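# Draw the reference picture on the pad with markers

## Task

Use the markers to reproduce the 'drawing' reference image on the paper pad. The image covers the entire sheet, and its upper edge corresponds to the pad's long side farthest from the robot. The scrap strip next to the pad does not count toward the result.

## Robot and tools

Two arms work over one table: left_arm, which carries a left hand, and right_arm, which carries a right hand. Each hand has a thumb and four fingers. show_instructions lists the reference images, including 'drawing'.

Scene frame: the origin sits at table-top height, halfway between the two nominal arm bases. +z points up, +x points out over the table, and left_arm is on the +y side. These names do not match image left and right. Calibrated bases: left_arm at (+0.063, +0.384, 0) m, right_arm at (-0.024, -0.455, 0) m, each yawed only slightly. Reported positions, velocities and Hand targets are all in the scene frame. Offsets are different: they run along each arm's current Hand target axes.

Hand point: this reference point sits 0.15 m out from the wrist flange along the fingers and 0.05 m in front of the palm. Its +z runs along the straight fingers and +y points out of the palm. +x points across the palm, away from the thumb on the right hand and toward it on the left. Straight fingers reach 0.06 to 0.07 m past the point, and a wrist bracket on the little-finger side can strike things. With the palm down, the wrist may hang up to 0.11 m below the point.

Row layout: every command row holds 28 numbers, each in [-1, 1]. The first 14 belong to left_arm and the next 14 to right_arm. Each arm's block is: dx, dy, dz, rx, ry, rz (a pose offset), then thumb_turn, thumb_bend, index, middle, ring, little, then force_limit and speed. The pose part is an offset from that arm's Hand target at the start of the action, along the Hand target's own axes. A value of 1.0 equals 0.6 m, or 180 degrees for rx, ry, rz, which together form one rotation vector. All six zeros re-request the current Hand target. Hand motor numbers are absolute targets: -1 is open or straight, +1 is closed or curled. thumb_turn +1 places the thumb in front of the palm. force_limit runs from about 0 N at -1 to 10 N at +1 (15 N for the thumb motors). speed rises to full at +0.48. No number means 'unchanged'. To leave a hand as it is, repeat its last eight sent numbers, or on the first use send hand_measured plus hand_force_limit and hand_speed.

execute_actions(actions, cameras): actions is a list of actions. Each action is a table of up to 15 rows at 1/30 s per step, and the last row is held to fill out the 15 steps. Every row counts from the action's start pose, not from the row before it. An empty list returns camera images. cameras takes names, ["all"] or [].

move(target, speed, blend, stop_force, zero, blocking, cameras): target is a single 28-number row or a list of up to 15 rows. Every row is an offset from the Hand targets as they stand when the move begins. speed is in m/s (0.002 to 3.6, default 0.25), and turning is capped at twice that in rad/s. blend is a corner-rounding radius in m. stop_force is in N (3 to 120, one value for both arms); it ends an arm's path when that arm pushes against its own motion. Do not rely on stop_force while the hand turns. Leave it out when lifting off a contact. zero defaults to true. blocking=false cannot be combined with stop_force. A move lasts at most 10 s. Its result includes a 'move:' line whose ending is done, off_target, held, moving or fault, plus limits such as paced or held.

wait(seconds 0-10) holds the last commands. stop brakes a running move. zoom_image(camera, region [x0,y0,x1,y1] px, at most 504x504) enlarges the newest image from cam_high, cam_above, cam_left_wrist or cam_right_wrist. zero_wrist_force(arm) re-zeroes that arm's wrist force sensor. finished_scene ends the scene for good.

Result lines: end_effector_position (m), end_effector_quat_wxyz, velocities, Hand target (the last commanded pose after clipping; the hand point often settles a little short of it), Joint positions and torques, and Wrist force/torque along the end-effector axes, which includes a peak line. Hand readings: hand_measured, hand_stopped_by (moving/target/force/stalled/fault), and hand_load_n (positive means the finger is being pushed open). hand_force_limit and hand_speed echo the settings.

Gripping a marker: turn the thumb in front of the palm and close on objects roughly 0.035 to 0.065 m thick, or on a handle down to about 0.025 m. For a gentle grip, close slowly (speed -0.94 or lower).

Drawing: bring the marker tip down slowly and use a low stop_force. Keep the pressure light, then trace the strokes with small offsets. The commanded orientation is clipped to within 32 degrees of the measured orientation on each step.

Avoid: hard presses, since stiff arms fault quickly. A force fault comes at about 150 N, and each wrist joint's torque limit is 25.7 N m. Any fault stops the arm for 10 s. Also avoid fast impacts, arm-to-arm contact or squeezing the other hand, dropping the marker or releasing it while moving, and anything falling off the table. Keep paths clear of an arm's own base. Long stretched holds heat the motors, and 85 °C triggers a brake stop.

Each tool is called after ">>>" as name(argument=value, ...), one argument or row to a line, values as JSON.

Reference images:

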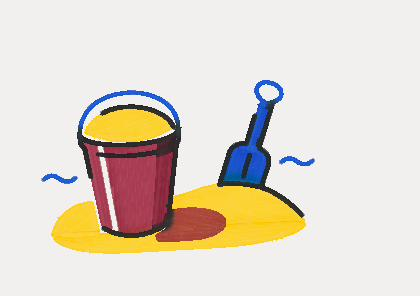

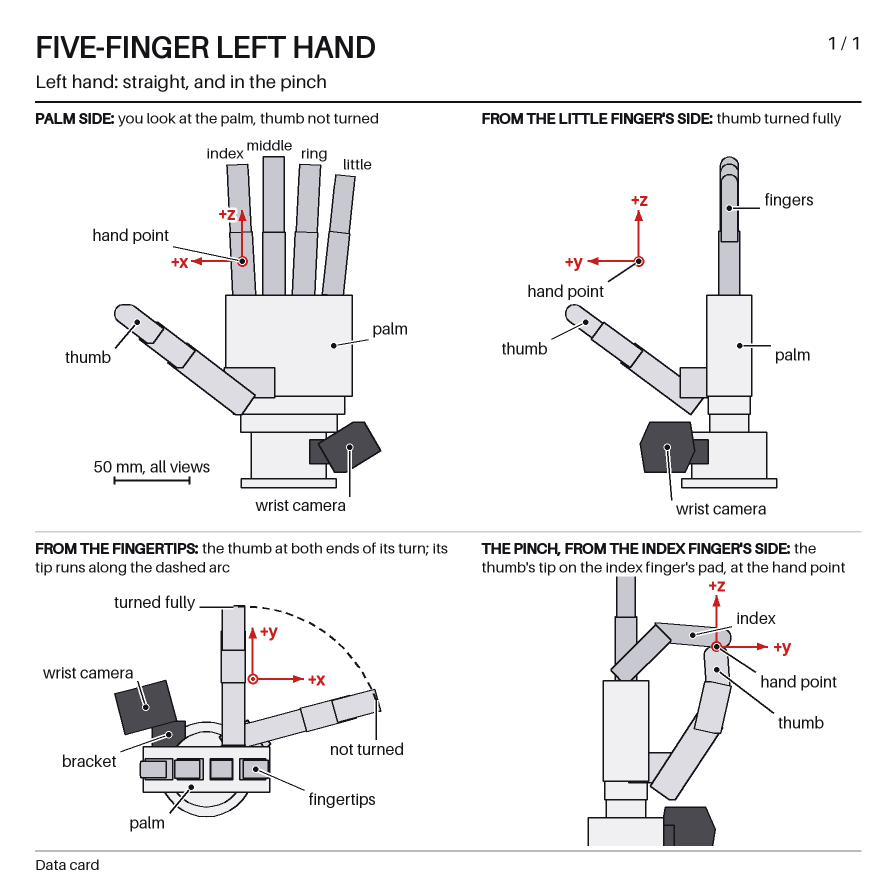

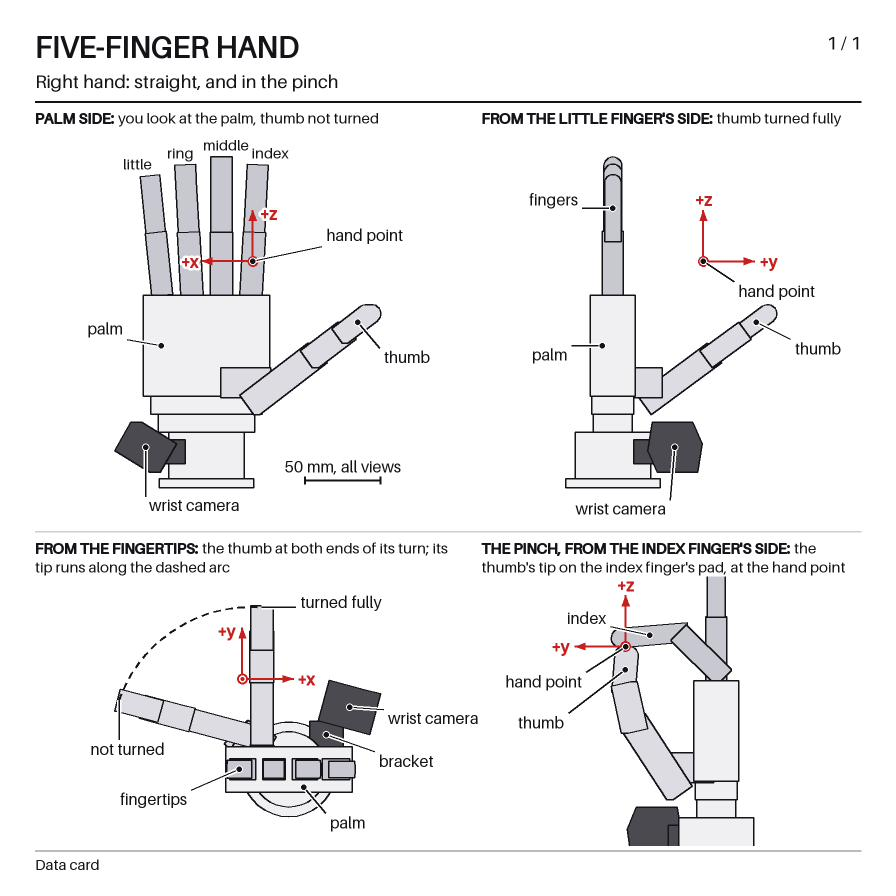

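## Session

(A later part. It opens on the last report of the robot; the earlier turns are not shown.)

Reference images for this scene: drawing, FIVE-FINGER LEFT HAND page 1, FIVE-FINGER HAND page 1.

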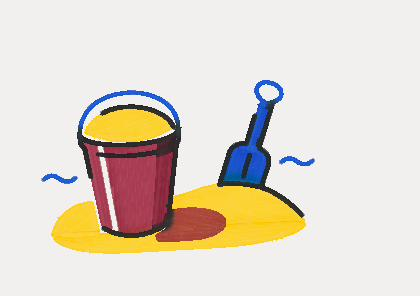

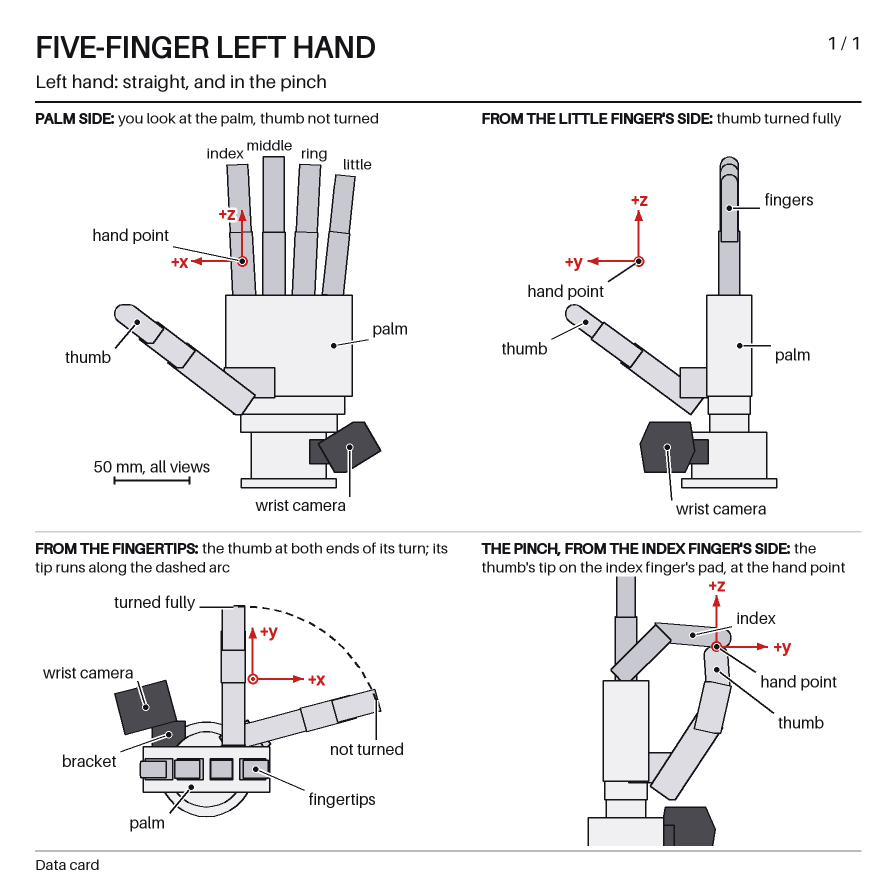

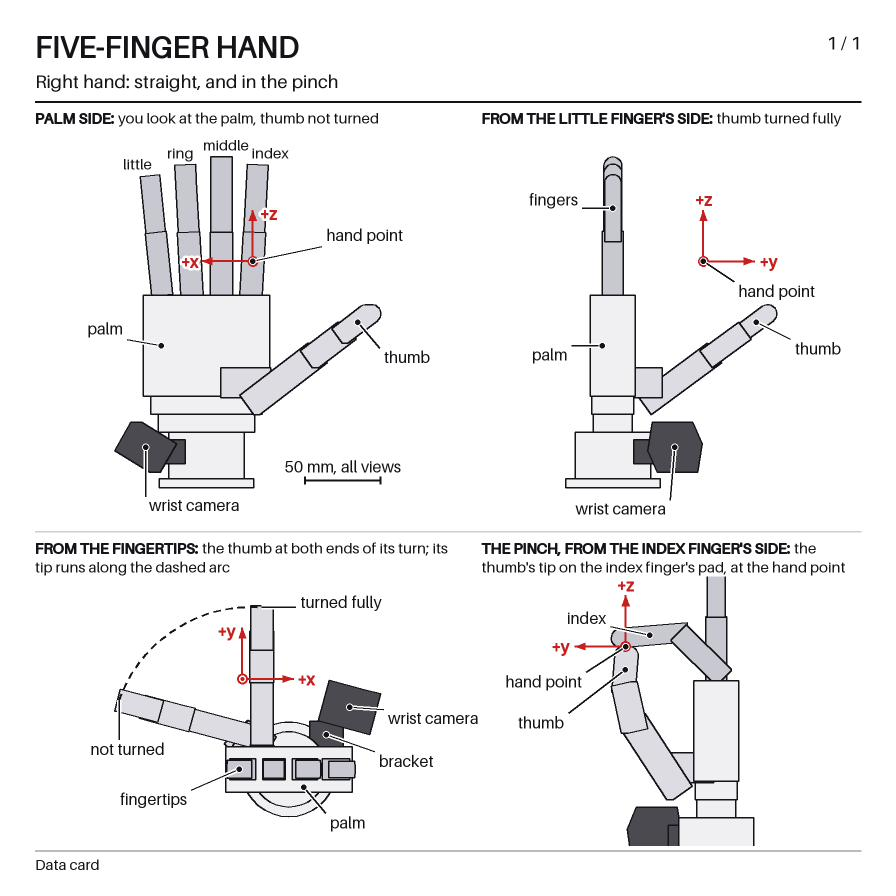

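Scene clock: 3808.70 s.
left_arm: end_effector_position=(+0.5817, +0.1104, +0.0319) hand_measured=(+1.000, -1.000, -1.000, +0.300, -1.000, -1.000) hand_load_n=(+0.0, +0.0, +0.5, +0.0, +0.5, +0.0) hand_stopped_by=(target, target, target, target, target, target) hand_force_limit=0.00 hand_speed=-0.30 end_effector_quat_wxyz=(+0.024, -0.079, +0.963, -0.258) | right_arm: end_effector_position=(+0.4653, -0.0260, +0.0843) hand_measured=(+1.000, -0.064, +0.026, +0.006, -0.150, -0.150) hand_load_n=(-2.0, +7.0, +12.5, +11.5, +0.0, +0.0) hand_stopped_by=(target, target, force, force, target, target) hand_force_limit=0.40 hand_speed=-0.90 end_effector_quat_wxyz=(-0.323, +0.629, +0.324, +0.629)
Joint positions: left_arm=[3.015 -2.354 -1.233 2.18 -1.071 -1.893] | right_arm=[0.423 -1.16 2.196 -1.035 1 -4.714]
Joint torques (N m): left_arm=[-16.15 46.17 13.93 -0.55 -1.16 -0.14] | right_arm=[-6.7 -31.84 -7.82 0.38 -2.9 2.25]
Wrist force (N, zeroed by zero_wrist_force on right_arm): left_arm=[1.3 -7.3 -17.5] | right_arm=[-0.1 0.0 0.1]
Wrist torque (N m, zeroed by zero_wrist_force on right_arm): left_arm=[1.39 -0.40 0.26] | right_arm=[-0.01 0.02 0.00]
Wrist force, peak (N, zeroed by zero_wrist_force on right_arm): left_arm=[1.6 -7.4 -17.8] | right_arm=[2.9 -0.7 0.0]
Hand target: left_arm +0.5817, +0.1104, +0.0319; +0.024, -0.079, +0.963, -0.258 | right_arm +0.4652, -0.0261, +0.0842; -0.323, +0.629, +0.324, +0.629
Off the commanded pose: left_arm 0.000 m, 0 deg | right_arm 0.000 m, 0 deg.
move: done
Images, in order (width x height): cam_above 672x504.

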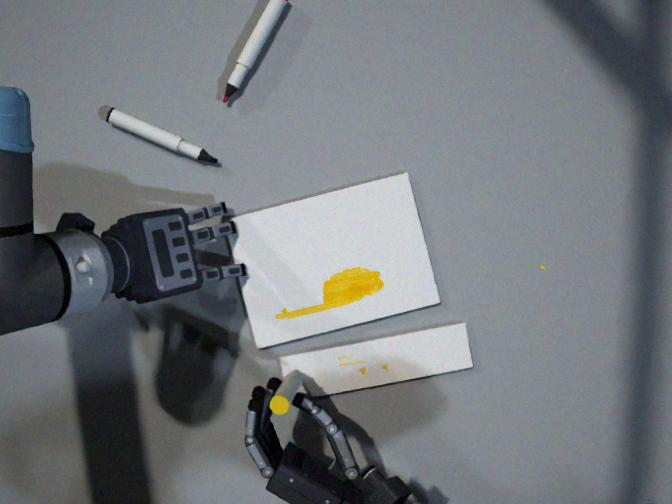

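>>> move(
  target=[
    [0,0,0,0,0,0,1,-1,-1,0.3,-1,-1,0.0,-0.3,0,0.09104,0.07006,0,0,0,1,-0.06,0.5,0.4,-0.15,-0.15,0.4,-0.9],
    [0,0,0,0,0,0,1,-1,-1,0.3,-1,-1,0.0,-0.3,-0.0162,0.09104,0.07006,0,0,0,1,-0.06,0.5,0.4,-0.15,-0.15,0.4,-0.9],
  ],
  cameras=[],
  speed=[0.15, 0.04],
)

>>> move(
  target=[
    [0,0,0,0,0,0,1,-1,-1,0.3,-1,-1,0.0,-0.3,-0.0034,0,0,0,0,0,1,-0.06,0.5,0.4,-0.15,-0.15,0.4,-0.9],
    [0,0,0,0,0,0,1,-1,-1,0.3,-1,-1,0.0,-0.3,-0.0034,-0.02475,0.02475,0,0,0,1,-0.06,0.5,0.4,-0.15,-0.15,0.4,-0.9],
    [0,0,0,0,0,0,1,-1,-1,0.3,-1,-1,0.0,-0.3,-0.0034,-0.0218,0.02652,0,0,0,1,-0.06,0.5,0.4,-0.15,-0.15,0.4,-0.9],
    [0,0,0,0,0,0,1,-1,-1,0.3,-1,-1,0.0,-0.3,-0.0034,0.00177,0.00295,0,0,0,1,-0.06,0.5,0.4,-0.15,-0.15,0.4,-0.9],
    [0,0,0,0,0,0,1,-1,-1,0.3,-1,-1,0.0,-0.3,-0.0034,0.00354,0.00589,0,0,0,1,-0.06,0.5,0.4,-0.15,-0.15,0.4,-0.9],
    [0,0,0,0,0,0,1,-1,-1,0.3,-1,-1,0.0,-0.3,-0.0034,-0.01886,0.02828,0,0,0,1,-0.06,0.5,0.4,-0.15,-0.15,0.4,-0.9],
    [0,0,0,0,0,0,1,-1,-1,0.3,-1,-1,0.0,-0.3,-0.0034,-0.01532,0.02946,0,0,0,1,-0.06,0.5,0.4,-0.15,-0.15,0.4,-0.9],
    [0,0,0,0,0,0,1,-1,-1,0.3,-1,-1,0.0,-0.3,-0.0034,0.0053,0.00884,0,0,0,1,-0.06,0.5,0.4,-0.15,-0.15,0.4,-0.9],
    [0,0,0,0,0,0,1,-1,-1,0.3,-1,-1,0.0,-0.3,-0.0034,0.00766,0.0112,0,0,0,1,-0.06,0.5,0.4,-0.15,-0.15,0.4,-0.9],
    [0,0,0,0,0,0,1,-1,-1,0.3,-1,-1,0.0,-0.3,-0.0034,-0.01002,0.02887,0,0,0,1,-0.06,0.5,0.4,-0.15,-0.15,0.4,-0.9],
    [0,0,0,0,0,0,1,-1,-1,0.3,-1,-1,0.0,-0.3,-0.0034,-0.00354,0.02711,0,0,0,1,-0.06,0.5,0.4,-0.15,-0.15,0.4,-0.9],
    [0,0,0,0,0,0,1,-1,-1,0.3,-1,-1,0.0,-0.3,-0.0034,0.00943,0.01414,0,0,0,1,-0.06,0.5,0.4,-0.15,-0.15,0.4,-0.9],
    [0,0,0,0,0,0,1,-1,-1,0.3,-1,-1,0.0,-0.3,-0.0034,0.0112,0.01709,0,0,0,1,-0.06,0.5,0.4,-0.15,-0.15,0.4,-0.9],
    [0,0,0,0,0,0,1,-1,-1,0.3,-1,-1,0.0,-0.3,-0.0034,0.00589,0.02239,0,0,0,1,-0.06,0.5,0.4,-0.15,-0.15,0.4,-0.9],
    [0,0,0,0,0,0,1,-1,-1,0.3,-1,-1,0.0,-0.3,0.005,0.00589,0.02239,0,0,0,1,-0.06,0.5,0.4,-0.15,-0.15,0.4,-0.9],
  ],
  cameras=["cam_above"],
  speed=[0.01, 0.03, 0.03, 0.03, 0.03, 0.03, 0.03, 0.03, 0.03, 0.03, 0.03, 0.03, 0.03, 0.03, 0.03],
  blend=[0.0003, 0.0004, 0.0004, 0.0004, 0.0004, 0.0004, 0.0004, 0.0004, 0.0004, 0.0004, 0.0004, 0.0004, 0.0004, 0.0003, 0],
)

>>> zoom_image(
  camera="cam_above",
  region=[240, 250, 360, 350],
)

Scene clock: 3866.83 s.
left_arm: end_effector_position=(+0.5817, +0.1104, +0.0319) hand_measured=(+1.000, -1.000, -1.000, +0.300, -1.000, -1.000) hand_load_n=(+0.0, +0.0, +1.0, +0.0, +0.5, +0.0) hand_stopped_by=(target, target, target, target, target, target) hand_force_limit=0.00 hand_speed=-0.30 end_effector_quat_wxyz=(+0.024, -0.079, +0.963, -0.258) | right_arm: end_effector_position=(+0.5341, -0.0237, +0.0744) hand_measured=(+1.000, -0.064, +0.026, +0.006, -0.150, -0.150) hand_load_n=(-2.0, +7.0, +12.0, +11.5, +0.0, +0.0) hand_stopped_by=(target, target, force, force, target, target) hand_force_limit=0.40 hand_speed=-0.90 end_effector_quat_wxyz=(-0.323, +0.629, +0.324, +0.629) end_effector_velocity=(+0.000, +0.000, +0.000) end_effector_angular_velocity=(-0.001, +0.003, +0.000)
Joint positions: left_arm=[3.015 -2.354 -1.233 2.18 -1.071 -1.893] | right_arm=[0.369 -1.052 2.036 -0.983 0.946 -4.714]
Joint velocities: left_arm=[within noise] | right_arm=[0 -0.002 0 0.005 0 0]
Joint torques (N m): left_arm=[-15.64 46.22 14.87 -0.6 -1.29 -0.21] | right_arm=[7.62 -43.34 -15.02 0.93 2.88 -2.2]
Wrist force (N, zeroed by zero_wrist_force on right_arm): left_arm=[1.6 -7.8 -17.6] | right_arm=[0.2 -0.4 -0.4]
Wrist torque (N m, zeroed by zero_wrist_force on right_arm): left_arm=[1.33 -0.44 0.29] | right_arm=[-0.02 -0.04 0.00]
Wrist force, peak (N, zeroed by zero_wrist_force on right_arm): left_arm=[1.9 -7.4 -17.9] | right_arm=[-0.3 -1.2 -0.9]
Hand target: left_arm +0.5817, +0.1104, +0.0319; +0.024, -0.079, +0.963, -0.258 | right_arm +0.5341, -0.0237, +0.0745; -0.323, +0.629, +0.324, +0.629
Off the commanded pose: left_arm 0.000 m, 0 deg | right_arm 0.000 m, 0 deg.
move: done
No camera images: "cameras" was empty.

Scene clock: 3871.57 s.
left_arm: end_effector_position=(+0.5817, +0.1104, +0.0319) hand_measured=(+1.000, -1.000, -1.000, +0.300, -1.000, -1.000) hand_load_n=(+0.0, +0.0, +0.5, +0.0, +0.0, +0.0) hand_stopped_by=(target, target, target, target, target, target) hand_force_limit=0.00 hand_speed=-0.30 end_effector_quat_wxyz=(+0.024, -0.079, +0.963, -0.258) | right_arm: end_effector_position=(+0.5448, -0.0148, +0.0776) hand_measured=(+1.000, -0.064, +0.026, +0.006, -0.150, -0.150) hand_load_n=(-1.5, +7.5, +12.0, +11.5, +0.0, +0.0) hand_stopped_by=(target, target, force, force, target, target) hand_force_limit=0.40 hand_speed=-0.90 end_effector_quat_wxyz=(-0.323, +0.629, +0.324, +0.629)
Joint positions: left_arm=[3.015 -2.354 -1.233 2.18 -1.071 -1.893] | right_arm=[0.38 -1.037 1.993 -0.955 0.957 -4.714]
Joint torques (N m): left_arm=[-15.49 46.7 13.97 -0.46 -1.17 -0.14] | right_arm=[-7.03 -28.13 -22.09 -4.03 -2.94 -0.28]
Wrist force (N, zeroed by zero_wrist_force on right_arm): left_arm=[1.7 -7.3 -17.7] | right_arm=[-0.1 -0.2 -0.4]
Wrist torque (N m, zeroed by zero_wrist_force on right_arm): left_arm=[1.40 -0.46 0.28] | right_arm=[0.04 0.01 0.01]
Wrist force, peak (N, zeroed by zero_wrist_force on right_arm): left_arm=[1.6 -7.5 -17.9] | right_arm=[2.9 -1.1 0.9]
Hand target: left_arm +0.5817, +0.1104, +0.0319; +0.024, -0.079, +0.963, -0.258 | right_arm +0.5448, -0.0149, +0.0775; -0.323, +0.629, +0.324, +0.629
Off the commanded pose: left_arm 0.000 m, 0 deg | right_arm 0.000 m, 0 deg.
move: done
Images, in order (width x height): cam_above 672x504.

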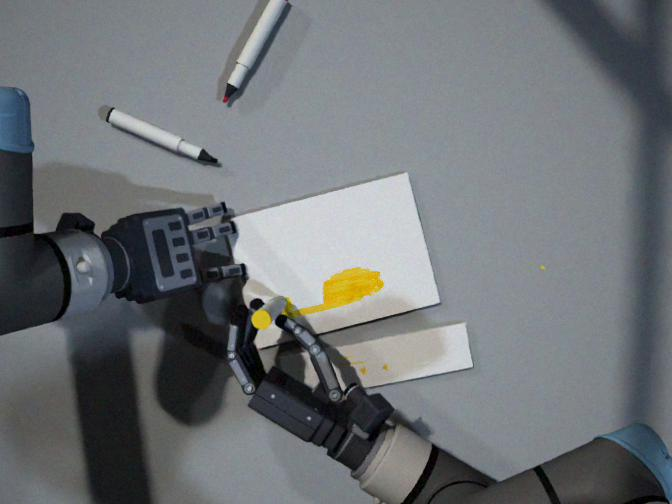

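Scaled by 4.200.

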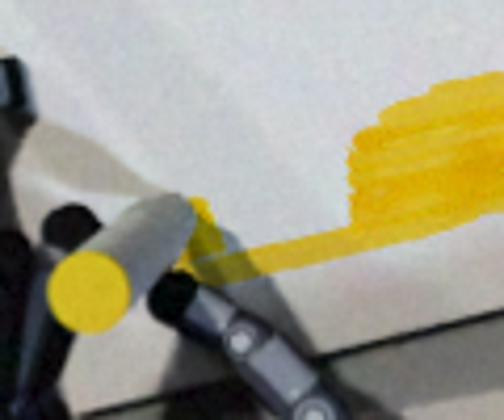

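>>> move(
  target=[
    [0,0,0,0,0,0,1,-1,-1,0.3,-1,-1,0.0,-0.3,0,0.09104,0.01679,0,0,0,1,-0.06,0.5,0.4,-0.15,-0.15,0.4,-0.9],
    [0,0,0,0,0,0,1,-1,-1,0.3,-1,-1,0.0,-0.3,-0.0052,0.09104,0.01679,0,0,0,1,-0.06,0.5,0.4,-0.15,-0.15,0.4,-0.9],
  ],
  cameras=["cam_above"],
  speed=[0.1, 0.03],
)

>>> zoom_image(
  camera="cam_above",
  region=[220, 190, 400, 340],
)

Scene clock: 3916.83 s.
left_arm: end_effector_position=(+0.5817, +0.1104, +0.0319) hand_measured=(+1.000, -1.000, -1.000, +0.300, -1.000, -1.000) hand_load_n=(+0.0, +0.0, +0.5, +0.0, +0.5, +0.0) hand_stopped_by=(target, target, target, target, target, target) hand_force_limit=0.00 hand_speed=-0.30 end_effector_quat_wxyz=(+0.024, -0.079, +0.963, -0.258) | right_arm: end_effector_position=(+0.5951, -0.0385, +0.0744) hand_measured=(+1.000, -0.064, +0.026, +0.006, -0.150, -0.150) hand_load_n=(-1.5, +7.0, +12.0, +11.0, +0.0, +0.0) hand_stopped_by=(target, target, force, force, target, target) hand_force_limit=0.40 hand_speed=-0.90 end_effector_quat_wxyz=(-0.323, +0.629, +0.324, +0.629)
Joint positions: left_arm=[3.015 -2.354 -1.233 2.18 -1.071 -1.893] | right_arm=[0.299 -0.985 1.904 -0.918 0.876 -4.714]
Joint torques (N m): left_arm=[-15.66 45.93 14.26 -0.47 -1.06 -0.14] | right_arm=[5.31 -49.43 -9.48 1.18 2.92 -2.93]
Wrist force (N, zeroed by zero_wrist_force on right_arm): left_arm=[1.5 -7.5 -17.4] | right_arm=[0.1 -0.5 0.0]
Wrist torque (N m, zeroed by zero_wrist_force on right_arm): left_arm=[1.37 -0.42 0.28] | right_arm=[-0.09 -0.04 0.02]
Wrist force, peak (N, zeroed by zero_wrist_force on right_arm): left_arm=[1.7 -7.8 -17.7] | right_arm=[-0.1 -1.2 -0.8]
Hand target: left_arm +0.5817, +0.1104, +0.0319; +0.024, -0.079, +0.963, -0.258 | right_arm +0.5951, -0.0385, +0.0745; -0.323, +0.629, +0.324, +0.629
Off the commanded pose: left_arm 0.000 m, 0 deg | right_arm 0.000 m, 0 deg.
move: done
Images, in order (width x height): cam_above 672x504.

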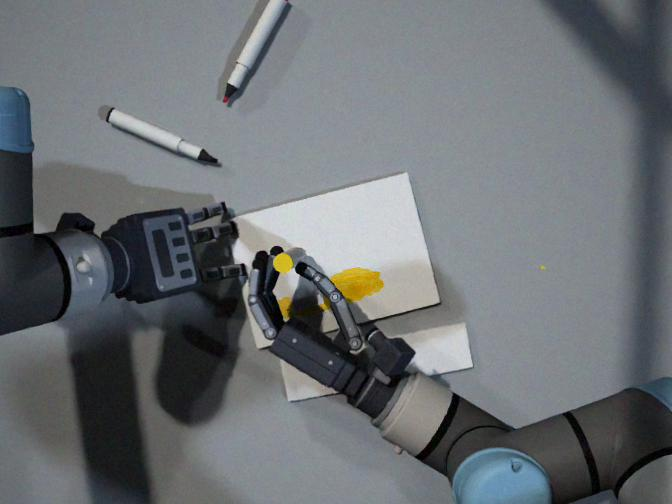

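Scaled by 2.800.

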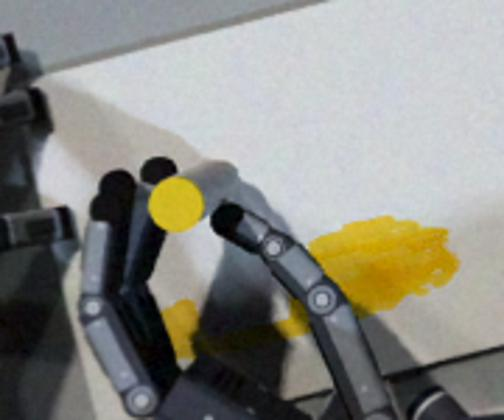

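>>> move(
  target=[
    [0,0,0,0,0,0,1,-1,-1,0.3,-1,-1,0.0,-0.3,-0.0034,0,0,0,0,0,1,-0.06,0.5,0.4,-0.15,-0.15,0.4,-0.9],
    [0,0,0,0,0,0,1,-1,-1,0.3,-1,-1,0.0,-0.3,-0.0034,-0.01827,0.01827,0,0,0,1,-0.06,0.5,0.4,-0.15,-0.15,0.4,-0.9],
    [0,0,0,0,0,0,1,-1,-1,0.3,-1,-1,0.0,-0.3,-0.0034,-0.02652,0.0218,0,0,0,1,-0.06,0.5,0.4,-0.15,-0.15,0.4,-0.9],
    [0,0,0,0,0,0,1,-1,-1,0.3,-1,-1,0.0,-0.3,-0.0034,0.00236,-0.00707,0,0,0,1,-0.06,0.5,0.4,-0.15,-0.15,0.4,-0.9],
    [0,0,0,0,0,0,1,-1,-1,0.3,-1,-1,0.0,-0.3,-0.0034,0.00412,-0.01355,0,0,0,1,-0.06,0.5,0.4,-0.15,-0.15,0.4,-0.9],
    [0,0,0,0,0,0,1,-1,-1,0.3,-1,-1,0.0,-0.3,-0.0034,-0.03359,0.02416,0,0,0,1,-0.06,0.5,0.4,-0.15,-0.15,0.4,-0.9],
    [0,0,0,0,0,0,1,-1,-1,0.3,-1,-1,0.0,-0.3,-0.0034,-0.03889,0.02475,0,0,0,1,-0.06,0.5,0.4,-0.15,-0.15,0.4,-0.9],
    [0,0,0,0,0,0,1,-1,-1,0.3,-1,-1,0.0,-0.3,-0.0034,0.0053,-0.01945,0,0,0,1,-0.06,0.5,0.4,-0.15,-0.15,0.4,-0.9],
    [0,0,0,0,0,0,1,-1,-1,0.3,-1,-1,0.0,-0.3,-0.0034,0.0053,-0.02416,0,0,0,1,-0.06,0.5,0.4,-0.15,-0.15,0.4,-0.9],
    [0,0,0,0,0,0,1,-1,-1,0.3,-1,-1,0.0,-0.3,-0.0034,-0.04302,0.02416,0,0,0,1,-0.06,0.5,0.4,-0.15,-0.15,0.4,-0.9],
    [0,0,0,0,0,0,1,-1,-1,0.3,-1,-1,0.0,-0.3,-0.0034,-0.04655,0.02298,0,0,0,1,-0.06,0.5,0.4,-0.15,-0.15,0.4,-0.9],
    [0,0,0,0,0,0,1,-1,-1,0.3,-1,-1,0.0,-0.3,-0.0034,0.00354,-0.02711,0,0,0,1,-0.06,0.5,0.4,-0.15,-0.15,0.4,-0.9],
    [0,0,0,0,0,0,1,-1,-1,0.3,-1,-1,0.0,-0.3,-0.0034,-0.00412,-0.02416,0,0,0,1,-0.06,0.5,0.4,-0.15,-0.15,0.4,-0.9],
    [0,0,0,0,0,0,1,-1,-1,0.3,-1,-1,0.0,-0.3,-0.0034,-0.04655,0.01827,0,0,0,1,-0.06,0.5,0.4,-0.15,-0.15,0.4,-0.9],
    [0,0,0,0,0,0,1,-1,-1,0.3,-1,-1,0.0,-0.3,0.005,-0.04655,0.01827,0,0,0,1,-0.06,0.5,0.4,-0.15,-0.15,0.4,-0.9],
  ],
  cameras=["cam_above"],
  speed=[0.01, 0.033, 0.033, 0.033, 0.033, 0.033, 0.033, 0.033, 0.033, 0.033, 0.033, 0.033, 0.033, 0.033, 0.03],
  blend=[0.0003, 0.0004, 0.0004, 0.0004, 0.0004, 0.0004, 0.0004, 0.0004, 0.0004, 0.0004, 0.0004, 0.0004, 0.0004, 0.0003, 0],
)

>>> move(
  target=[
    [0,0,0,0,0,0,1,-1,-1,0.3,-1,-1,0.0,-0.3,0.02,0,0,0,0,0,1,-0.06,0.5,0.4,-0.15,-0.15,0.4,-0.9],
    [0,0,0,0,0,0,1,-1,-1,0.3,-1,-1,0.0,-0.3,0.02,-0.1,-0.16,0,0,0,1,-0.06,0.5,0.4,-0.15,-0.15,0.4,-0.9],
  ],
  cameras=["cam_above"],
  speed=[0.05, 0.15],
)

>>> zoom_image(
  camera="cam_above",
  region=[240, 230, 400, 350],
)

Scene clock: 3971.53 s.
left_arm: end_effector_position=(+0.5817, +0.1104, +0.0319) hand_measured=(+1.000, -1.000, -1.000, +0.300, -1.000, -1.000) hand_load_n=(+0.0, +0.0, +1.0, +0.0, +0.5, +0.0) hand_stopped_by=(target, target, target, target, target, target) hand_force_limit=0.00 hand_speed=-0.30 end_effector_quat_wxyz=(+0.024, -0.079, +0.963, -0.258) | right_arm: end_effector_position=(+0.5787, -0.0133, +0.0775) hand_measured=(+1.000, -0.064, +0.026, +0.006, -0.150, -0.150) hand_load_n=(-0.5, +6.5, +9.5, +11.0, +0.0, +0.0) hand_stopped_by=(target, target, force, force, target, target) hand_force_limit=0.40 hand_speed=-0.90 end_effector_quat_wxyz=(-0.323, +0.629, +0.324, +0.629)
Joint positions: left_arm=[3.015 -2.354 -1.233 2.18 -1.071 -1.893] | right_arm=[0.36 -0.992 1.904 -0.911 0.937 -4.714]
Joint torques (N m): left_arm=[-15.48 45.72 14.24 -0.74 -1.07 -0.09] | right_arm=[-6.83 -28.78 -22.71 -4.23 -2.61 1.54]
Wrist force (N, zeroed by zero_wrist_force on right_arm): left_arm=[1.6 -7.7 -17.2] | right_arm=[-0.1 -0.4 -0.5]
Wrist torque (N m, zeroed by zero_wrist_force on right_arm): left_arm=[1.32 -0.42 0.28] | right_arm=[0.00 0.00 0.02]
Wrist force, peak (N, zeroed by zero_wrist_force on right_arm): left_arm=[1.4 -7.8 -17.8] | right_arm=[3.8 -2.0 0.6]
Hand target: left_arm +0.5817, +0.1104, +0.0319; +0.024, -0.079, +0.963, -0.258 | right_arm +0.5788, -0.0133, +0.0774; -0.323, +0.629, +0.324, +0.629
Off the commanded pose: left_arm 0.000 m, 0 deg | right_arm 0.000 m, 0 deg.
move: done
Images, in order (width x height): cam_above 672x504.

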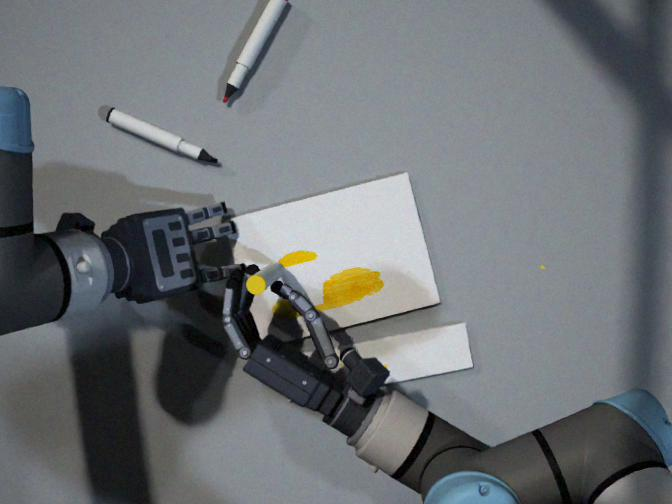

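Scene clock: 3973.37 s.
left_arm: end_effector_position=(+0.5817, +0.1104, +0.0319) hand_measured=(+1.000, -1.000, -1.000, +0.300, -1.000, -1.000) hand_load_n=(+0.0, +0.0, +1.0, +0.0, +0.5, -0.5) hand_stopped_by=(target, target, target, target, target, target) hand_force_limit=0.00 hand_speed=-0.30 end_effector_quat_wxyz=(+0.024, -0.079, +0.963, -0.258) | right_arm: end_effector_position=(+0.4742, -0.0564, +0.0895) hand_measured=(+1.000, -0.064, +0.026, +0.006, -0.150, -0.150) hand_load_n=(-0.5, +6.5, +10.0, +11.0, +0.0, +0.0) hand_stopped_by=(target, target, force, force, target, target) hand_force_limit=0.40 hand_speed=-0.90 end_effector_quat_wxyz=(-0.323, +0.629, +0.324, +0.629)
Joint positions: left_arm=[3.015 -2.354 -1.233 2.18 -1.071 -1.893] | right_arm=[0.336 -1.193 2.229 -1.036 0.913 -4.714]
Joint torques (N m): left_arm=[-15.03 45.81 13.33 -0.74 -1.04 -0.1] | right_arm=[8.94 -29.02 -8.92 0.68 2.65 2.51]
Wrist force (N, zeroed by zero_wrist_force on right_arm): left_arm=[1.6 -7.6 -17.4] | right_arm=[0.0 -0.2 -0.4]
Wrist torque (N m, zeroed by zero_wrist_force on right_arm): left_arm=[1.34 -0.44 0.29] | right_arm=[-0.02 0.00 0.04]
Wrist force, peak (N, zeroed by zero_wrist_force on right_arm): left_arm=[1.3 -7.7 -17.7] | right_arm=[0.3 -1.1 -1.6]
Hand target: left_arm +0.5817, +0.1104, +0.0319; +0.024, -0.079, +0.963, -0.258 | right_arm +0.4741, -0.0564, +0.0894; -0.323, +0.629, +0.324, +0.629
Off the commanded pose: left_arm 0.000 m, 0 deg | right_arm 0.000 m, 0 deg.
move: done
Images, in order (width x height): cam_above 672x504.

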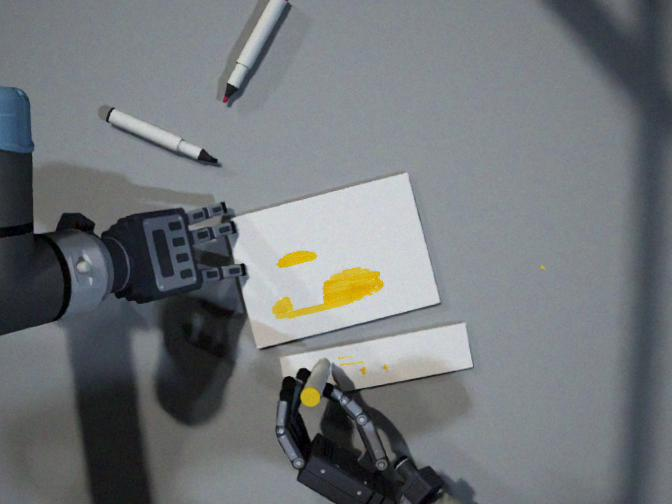

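Scaled by 3.150.

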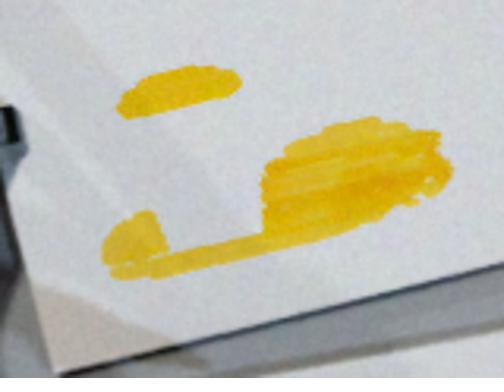

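>>> move(
  target=[0,0,0,0,0,0,1,-1,-1,0.3,-1,-1,0.0,-0.3,-0.0248,0.0178,0.11196,0,0,0,1,-0.06,0.5,0.4,-0.15,-0.15,0.4,-0.9],
  cameras=[],
  speed=0.15,
)

>>> move(
  target=[0,0,0,0,0,0,1,-1,-1,0.3,-1,-1,0.0,-0.3,-0.01,0,0,0,0,0,1,-0.06,0.5,0.4,-0.15,-0.15,0.4,-0.9],
  cameras=[],
  speed=0.003,
  stop_force=3,
)

>>> move(
  target=[
    [0,0,0,0,0,0,1,-1,-1,0.3,-1,-1,0.0,-0.3,0.0004,0,0,0,0,0,1,-0.06,0.5,0.4,-0.15,-0.15,0.4,-0.9],
    [0,0,0,0,0,0,1,-1,-1,0.3,-1,-1,0.0,-0.3,0.0004,0.0053,-0.01002,0,0,0,1,-0.06,0.5,0.4,-0.15,-0.15,0.4,-0.9],
    [0,0,0,0,0,0,1,-1,-1,0.3,-1,-1,0.0,-0.3,0.0004,0.01325,-0.0221,0,0,0,1,-0.06,0.5,0.4,-0.15,-0.15,0.4,-0.9],
    [0,0,0,0,0,0,1,-1,-1,0.3,-1,-1,0.0,-0.3,0.01,0.01325,-0.0221,0,0,0,1,-0.06,0.5,0.4,-0.15,-0.15,0.4,-0.9],
  ],
  cameras=[],
  speed=[0.01, 0.03, 0.03, 0.03],
  blend=[0.0002, 0.0004, 0.0003, 0],
)

Scene clock: 4067.60 s.
left_arm: end_effector_position=(+0.5817, +0.1104, +0.0319) hand_measured=(+1.000, -1.000, -1.000, +0.300, -1.000, -1.000) hand_load_n=(+0.0, +0.0, +0.5, +0.0, +0.5, +0.0) hand_stopped_by=(target, target, target, target, target, target) hand_force_limit=0.00 hand_speed=-0.30 end_effector_quat_wxyz=(+0.024, -0.079, +0.963, -0.258) | right_arm: end_effector_position=(+0.5218, -0.0080, +0.0745) hand_measured=(+1.000, -0.064, +0.026, +0.006, -0.150, -0.150) hand_load_n=(-0.5, +6.5, +9.5, +11.0, +0.0, +0.0) hand_stopped_by=(target, target, force, force, target, target) hand_force_limit=0.40 hand_speed=-0.90 end_effector_quat_wxyz=(-0.323, +0.629, +0.324, +0.629)
Joint positions: left_arm=[3.015 -2.354 -1.233 2.18 -1.071 -1.893] | right_arm=[0.413 -1.053 2.037 -0.983 0.99 -4.714]
Joint torques (N m): left_arm=[-14.56 45.75 13.71 -0.76 -1.25 -0.1] | right_arm=[-3.96 -31.69 -18.38 -3.94 -2.65 -2.2]
Wrist force (N, zeroed by zero_wrist_force on right_arm): left_arm=[1.7 -7.3 -17.4] | right_arm=[0.2 -0.2 -0.2]
Wrist torque (N m, zeroed by zero_wrist_force on right_arm): left_arm=[1.40 -0.46 0.29] | right_arm=[-0.01 -0.04 0.01]
Wrist force, peak (N, zeroed by zero_wrist_force on right_arm): left_arm=[1.4 -7.5 -17.9] | right_arm=[0.2 -0.4 -1.7]
Hand target: left_arm +0.5817, +0.1104, +0.0319; +0.024, -0.079, +0.963, -0.258 | right_arm +0.5219, -0.0080, +0.0745; -0.323, +0.629, +0.324, +0.629
Off the commanded pose: left_arm 0.000 m, 0 deg | right_arm 0.000 m, 0 deg.
move: done
No camera images: "cameras" was empty.

Scene clock: 4069.43 s.
left_arm: end_effector_position=(+0.5817, +0.1104, +0.0319) hand_measured=(+1.000, -1.000, -1.000, +0.300, -1.000, -1.000) hand_load_n=(+0.0, +0.0, +0.5, +0.0, +0.5, -0.5) hand_stopped_by=(target, target, target, target, target, target) hand_force_limit=0.00 hand_speed=-0.30 end_effector_quat_wxyz=(+0.024, -0.079, +0.963, -0.258) | right_arm: end_effector_position=(+0.5219, -0.0080, +0.0719) hand_measured=(+1.000, -0.064, +0.026, +0.006, -0.150, -0.150) hand_load_n=(-1.0, +6.5, +9.5, +11.0, +0.0, +0.0) hand_stopped_by=(target, target, force, force, target, target) hand_force_limit=0.40 hand_speed=-0.90 end_effector_quat_wxyz=(-0.323, +0.629, +0.324, +0.629)
Joint positions: left_arm=[3.015 -2.354 -1.233 2.18 -1.071 -1.893] | right_arm=[0.413 -1.047 2.037 -0.99 0.99 -4.714]
Joint torques (N m): left_arm=[-15.31 46.06 12.97 -0.77 -1.27 -0.07] | right_arm=[-7.33 -43.15 -11.13 1.95 -2.4 -2.27]
Wrist force (N, zeroed by zero_wrist_force on right_arm): left_arm=[1.4 -7.1 -17.7] | right_arm=[2.7 -0.7 0.0]
Wrist torque (N m, zeroed by zero_wrist_force on right_arm): left_arm=[1.44 -0.41 0.25] | right_arm=[-0.02 0.02 -0.02]
Wrist force, peak (N, zeroed by zero_wrist_force on right_arm): left_arm=[1.8 -7.7 -17.7] | right_arm=[4.0 -1.2 0.2]
Hand target: left_arm +0.5817, +0.1104, +0.0319; +0.024, -0.079, +0.963, -0.258 | right_arm +0.5219, -0.0080, +0.0719; -0.323, +0.629, +0.324, +0.629 (not the last commanded pose)
Off the commanded pose: left_arm 0.000 m, 0 deg | right_arm 0.003 m, 0 deg.
move: contact (right_arm)
No camera images: "cameras" was empty.

Scene clock: 4070.47 s.
left_arm: end_effector_position=(+0.5817, +0.1104, +0.0319) hand_measured=(+1.000, -1.000, -1.000, +0.300, -1.000, -1.000) hand_load_n=(+0.0, +0.0, +1.0, +0.0, +0.5, +0.0) hand_stopped_by=(target, target, target, target, target, target) hand_force_limit=0.00 hand_speed=-0.30 end_effector_quat_wxyz=(+0.024, -0.079, +0.963, -0.258) | right_arm: end_effector_position=(+0.5206, -0.0235, +0.0780) hand_measured=(+1.000, -0.064, +0.026, +0.006, -0.150, -0.150) hand_load_n=(-0.5, +7.0, +10.0, +11.0, +0.0, +0.0) hand_stopped_by=(target, target, force, force, target, target) hand_force_limit=0.40 hand_speed=-0.90 end_effector_quat_wxyz=(-0.323, +0.629, +0.324, +0.629) end_effector_velocity=(+0.001, +0.000, -0.001) end_effector_angular_velocity=(+0.001, -0.002, -0.001)
Joint positions: left_arm=[3.015 -2.354 -1.233 2.18 -1.071 -1.893] | right_arm=[0.38 -1.076 2.067 -0.99 0.957 -4.714]
Joint velocities: left_arm=[within noise] | right_arm=[-0.001 0.003 0 -0.005 0 0]
Joint torques (N m): left_arm=[-14.7 45.96 13.99 -0.62 -1.33 -0.27] | right_arm=[9.61 -26.52 -21.43 -4.25 2.89 -1.56]
Wrist force (N, zeroed by zero_wrist_force on right_arm): left_arm=[1.7 -7.3 -17.4] | right_arm=[0.0 -0.2 -0.2]
Wrist torque (N m, zeroed by zero_wrist_force on right_arm): left_arm=[1.39 -0.46 0.28] | right_arm=[0.00 0.01 -0.01]
Wrist force, peak (N, zeroed by zero_wrist_force on right_arm): left_arm=[1.5 -7.6 -17.7] | right_arm=[2.9 -0.6 0.0]
Hand target: left_arm +0.5817, +0.1104, +0.0319; +0.024, -0.079, +0.963, -0.258 | right_arm +0.5206, -0.0234, +0.0779; -0.323, +0.629, +0.324, +0.629
Off the commanded pose: left_arm 0.000 m, 0 deg | right_arm 0.000 m, 0 deg.
move: done; blend cut to 0.0001 m at target 1
No camera images: "cameras" was empty.

>>> execute_actions(
  actions=[],
)

>>> show_instructions(
)

Scene clock: 4204.83 s.
left_arm: end_effector_position=(+0.5817, +0.1104, +0.0319) hand_measured=(+1.000, -1.000, -1.000, +0.300, -1.000, -1.000) hand_load_n=(+0.0, +0.0, +0.5, +0.0, +0.5, +0.0) hand_stopped_by=(target, target, target, target, target, target) hand_force_limit=0.00 hand_speed=-0.30 end_effector_quat_wxyz=(+0.024, -0.079, +0.963, -0.258) | right_arm: end_effector_position=(+0.5206, -0.0234, +0.0779) hand_measured=(+1.000, -0.064, +0.026, +0.006, -0.150, -0.150) hand_load_n=(-0.5, +6.5, +10.0, +11.0, +0.0, +0.0) hand_stopped_by=(target, target, force, force, target, target) hand_force_limit=0.40 hand_speed=-0.90 end_effector_quat_wxyz=(-0.323, +0.629, +0.324, +0.629)
Joint positions: left_arm=[3.015 -2.354 -1.233 2.18 -1.071 -1.893] | right_arm=[0.38 -1.076 2.067 -0.99 0.957 -4.714]
Joint velocities: within noise
Joint torques (N m): left_arm=[-15.29 45.81 13.65 -0.66 -1.1 -0.12] | right_arm=[9.64 -25.78 -24.21 -3.85 2.78 1.21]
Motor temperatures (°C): left_arm=[34 36 31 41 42 38] | right_arm=[29 33 33 41 37 39]
Wrist force (N, zeroed by zero_wrist_force on right_arm): left_arm=[1.9 -7.3 -17.7] | right_arm=[-0.1 -0.3 -0.4]
Wrist torque (N m, zeroed by zero_wrist_force on right_arm): left_arm=[1.40 -0.50 0.30] | right_arm=[0.01 0.02 -0.01]
Wrist force, peak (N, zeroed by zero_wrist_force on right_arm): left_arm=[1.6 -7.2 -17.9] | right_arm=[0.2 -0.1 -0.6]
Hand target: left_arm +0.5817, +0.1104, +0.0319; +0.024, -0.079, +0.963, -0.258 | right_arm +0.5206, -0.0234, +0.0779; -0.323, +0.629, +0.324, +0.629
Off the commanded pose: left_arm 0.000 m, 0 deg | right_arm 0.000 m, 0 deg.
camera_calibration:
cam_left_wrist: T_world_to_cam=[[-0.0837011, -0.86807, 0.489335, 0.12312], [-0.888466, 0.287378, 0.35783, 0.472566], [-0.451246, -0.404806, -0.795304, 0.446014], [0, 0, 0, 1]] pos_world=[0.631426, 0.151621, 0.125371]
cam_right_wrist: T_world_to_cam=[[0.765698, -0.563857, 0.30947, -0.447128], [-0.0965879, -0.576485, -0.811379, 0.0950915], [0.635906, 0.59138, -0.495875, -0.164996], [0, 0, 0, 1]] pos_world=[0.456471, -0.0997219, 0.133711]

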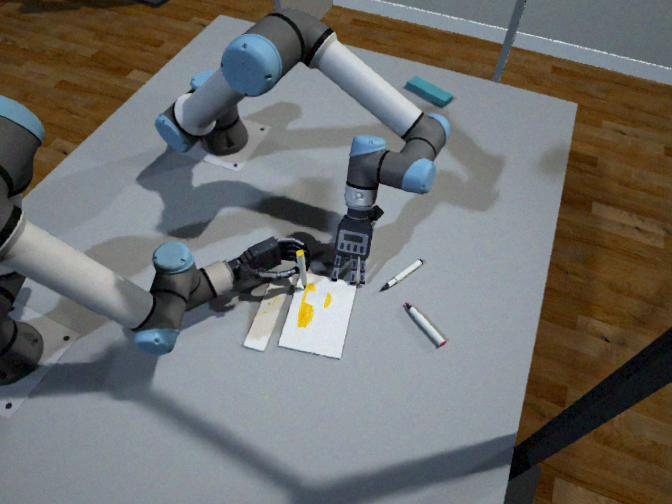

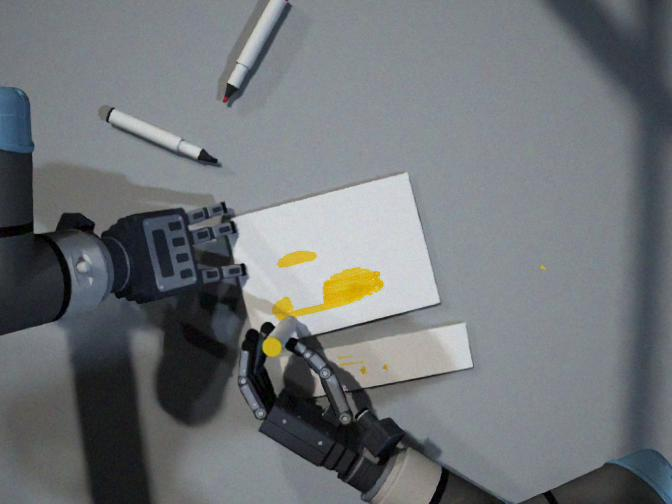

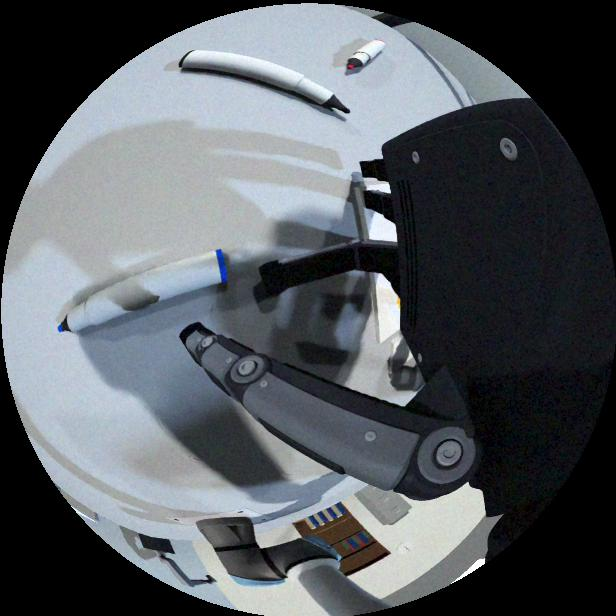

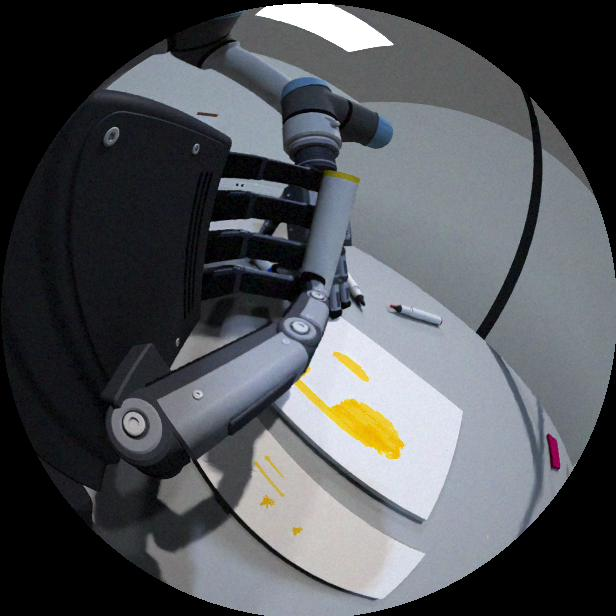

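Reference images for this scene: drawing, FIVE-FINGER LEFT HAND page 1, FIVE-FINGER HAND page 1.

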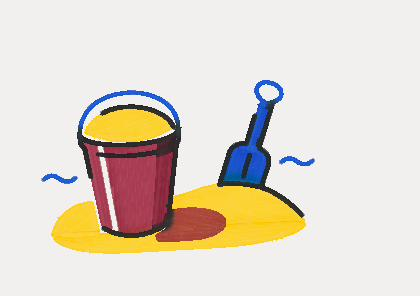

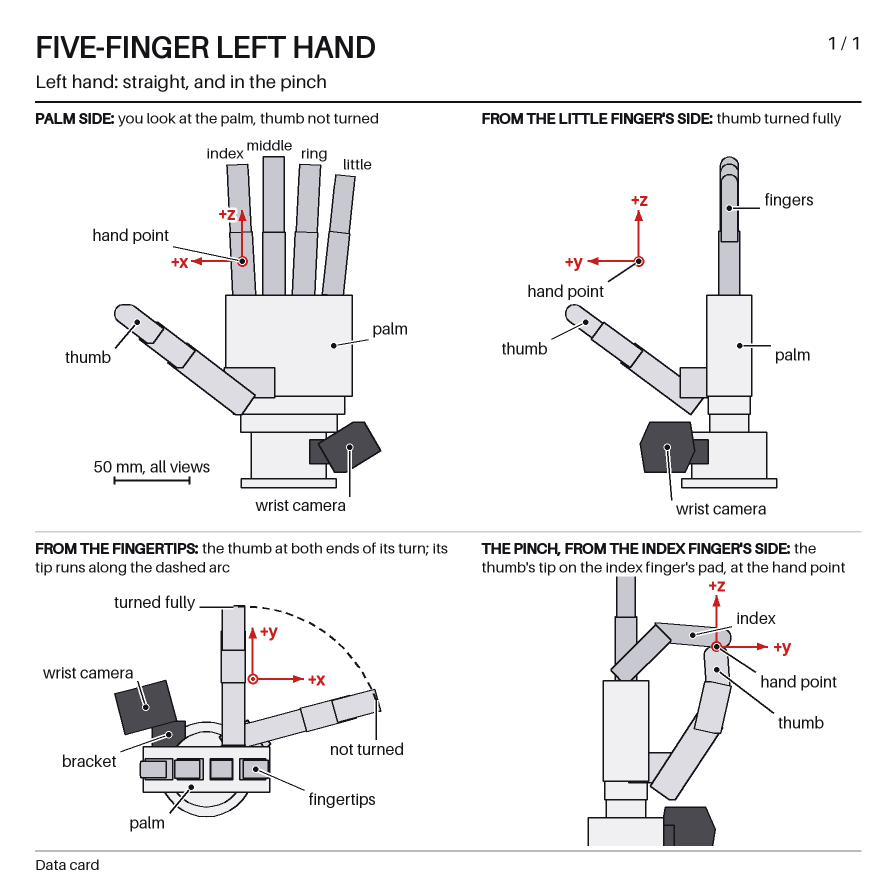

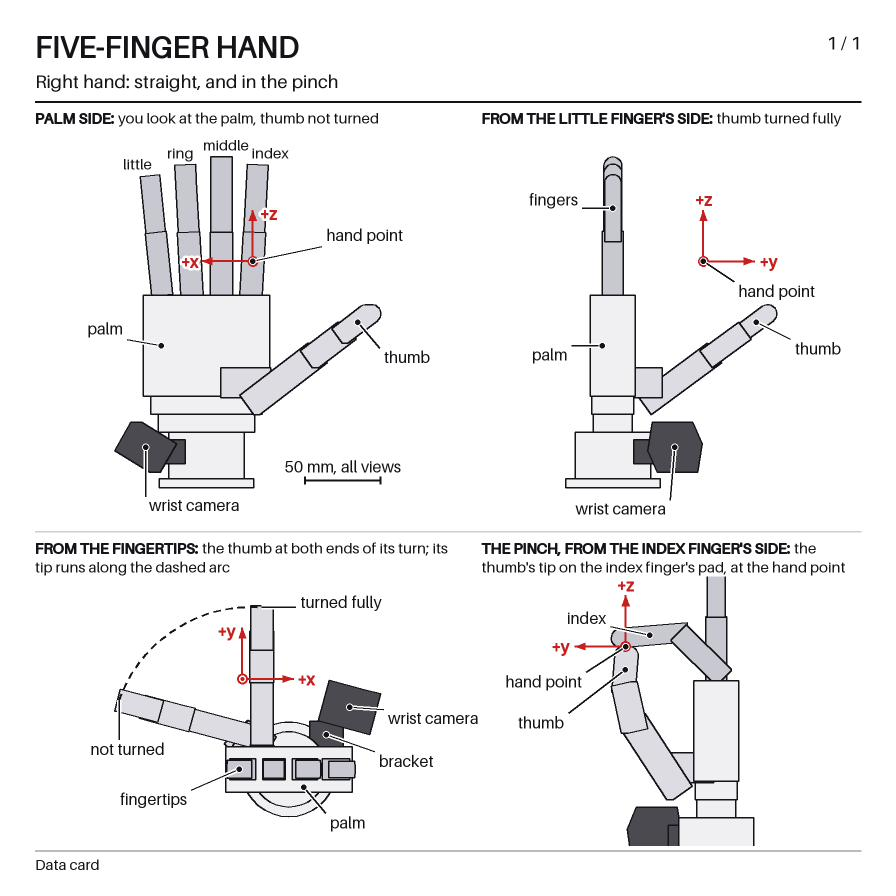

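>>> zoom_image(
  camera="cam_above",
  region=[220, 160, 480, 400],
)

Scaled by 1.938.

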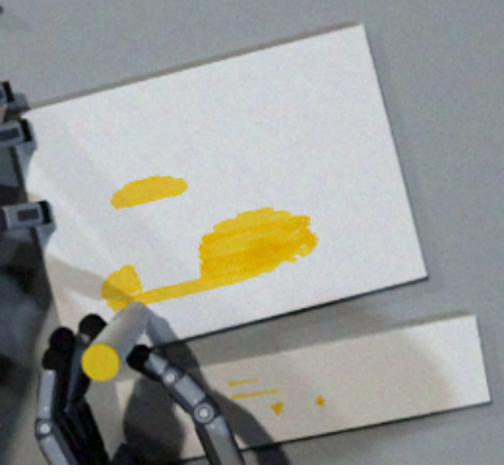

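>>> zoom_image(
  camera="cam_above",
  region=[260, 240, 400, 340],
)

Scaled by 3.600.

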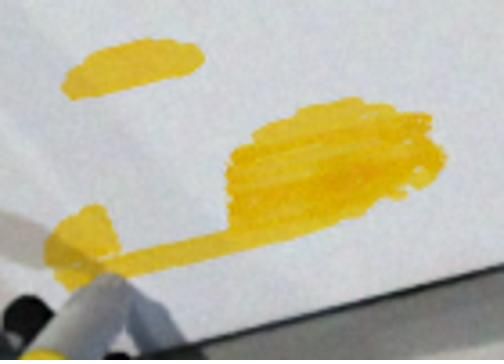

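>>> move(
  target=[
    [0,0,0,0,0,0,0,0,0,0.3,0,0,0.0,-0.3,0,0,0,0,0,0,1,-0.06,0.5,0.4,-0.15,-0.15,0.4,-0.9],
  ],
)

Scene clock: 4256.37 s.
left_arm: end_effector_position=(+0.5817, +0.1103, +0.0319) hand_measured=(+0.000, +0.000, -0.972, +0.300, -0.966, +0.000) hand_load_n=(+0.0, +0.0, +12.0, +0.0, +18.0, +0.0) hand_stopped_by=(target, target, force, target, force, target) hand_force_limit=0.00 hand_speed=-0.30 end_effector_quat_wxyz=(+0.024, -0.079, +0.963, -0.258) | right_arm: end_effector_position=(+0.5206, -0.0234, +0.0779) hand_measured=(+1.000, -0.064, +0.026, +0.006, -0.150, -0.150) hand_load_n=(-0.5, +6.5, +10.0, +11.0, +0.0, +0.0) hand_stopped_by=(target, target, force, force, target, target) hand_force_limit=0.40 hand_speed=-0.90 end_effector_quat_wxyz=(-0.323, +0.629, +0.324, +0.629)
Joint positions: left_arm=[3.015 -2.354 -1.233 2.18 -1.071 -1.893] | right_arm=[0.38 -1.076 2.067 -0.99 0.957 -4.714]
Joint torques (N m): left_arm=[12.83 16.75 13.35 -0.69 -6.15 -0.25] | right_arm=[9.29 -25.79 -22.62 -3.84 2.7 2.02]
Wrist force (N, zeroed by zero_wrist_force on right_arm): left_arm=[2.3 -21.5 -30.8] | right_arm=[0.1 -0.2 -0.3]
Wrist torque (N m, zeroed by zero_wrist_force on right_arm): left_arm=[2.55 -0.70 0.70] | right_arm=[0.01 0.00 0.00]
Wrist force, peak (N, zeroed by zero_wrist_force on right_arm): left_arm=[2.3 -21.5 -30.8] | right_arm=[0.3 -0.6 -0.4]
Hand target: left_arm +0.5817, +0.1104, +0.0319; +0.024, -0.079, +0.963, -0.258 | right_arm +0.5206, -0.0234, +0.0779; -0.323, +0.629, +0.324, +0.629
Off the commanded pose: left_arm 0.000 m, 0 deg | right_arm 0.000 m, 0 deg.
move: done


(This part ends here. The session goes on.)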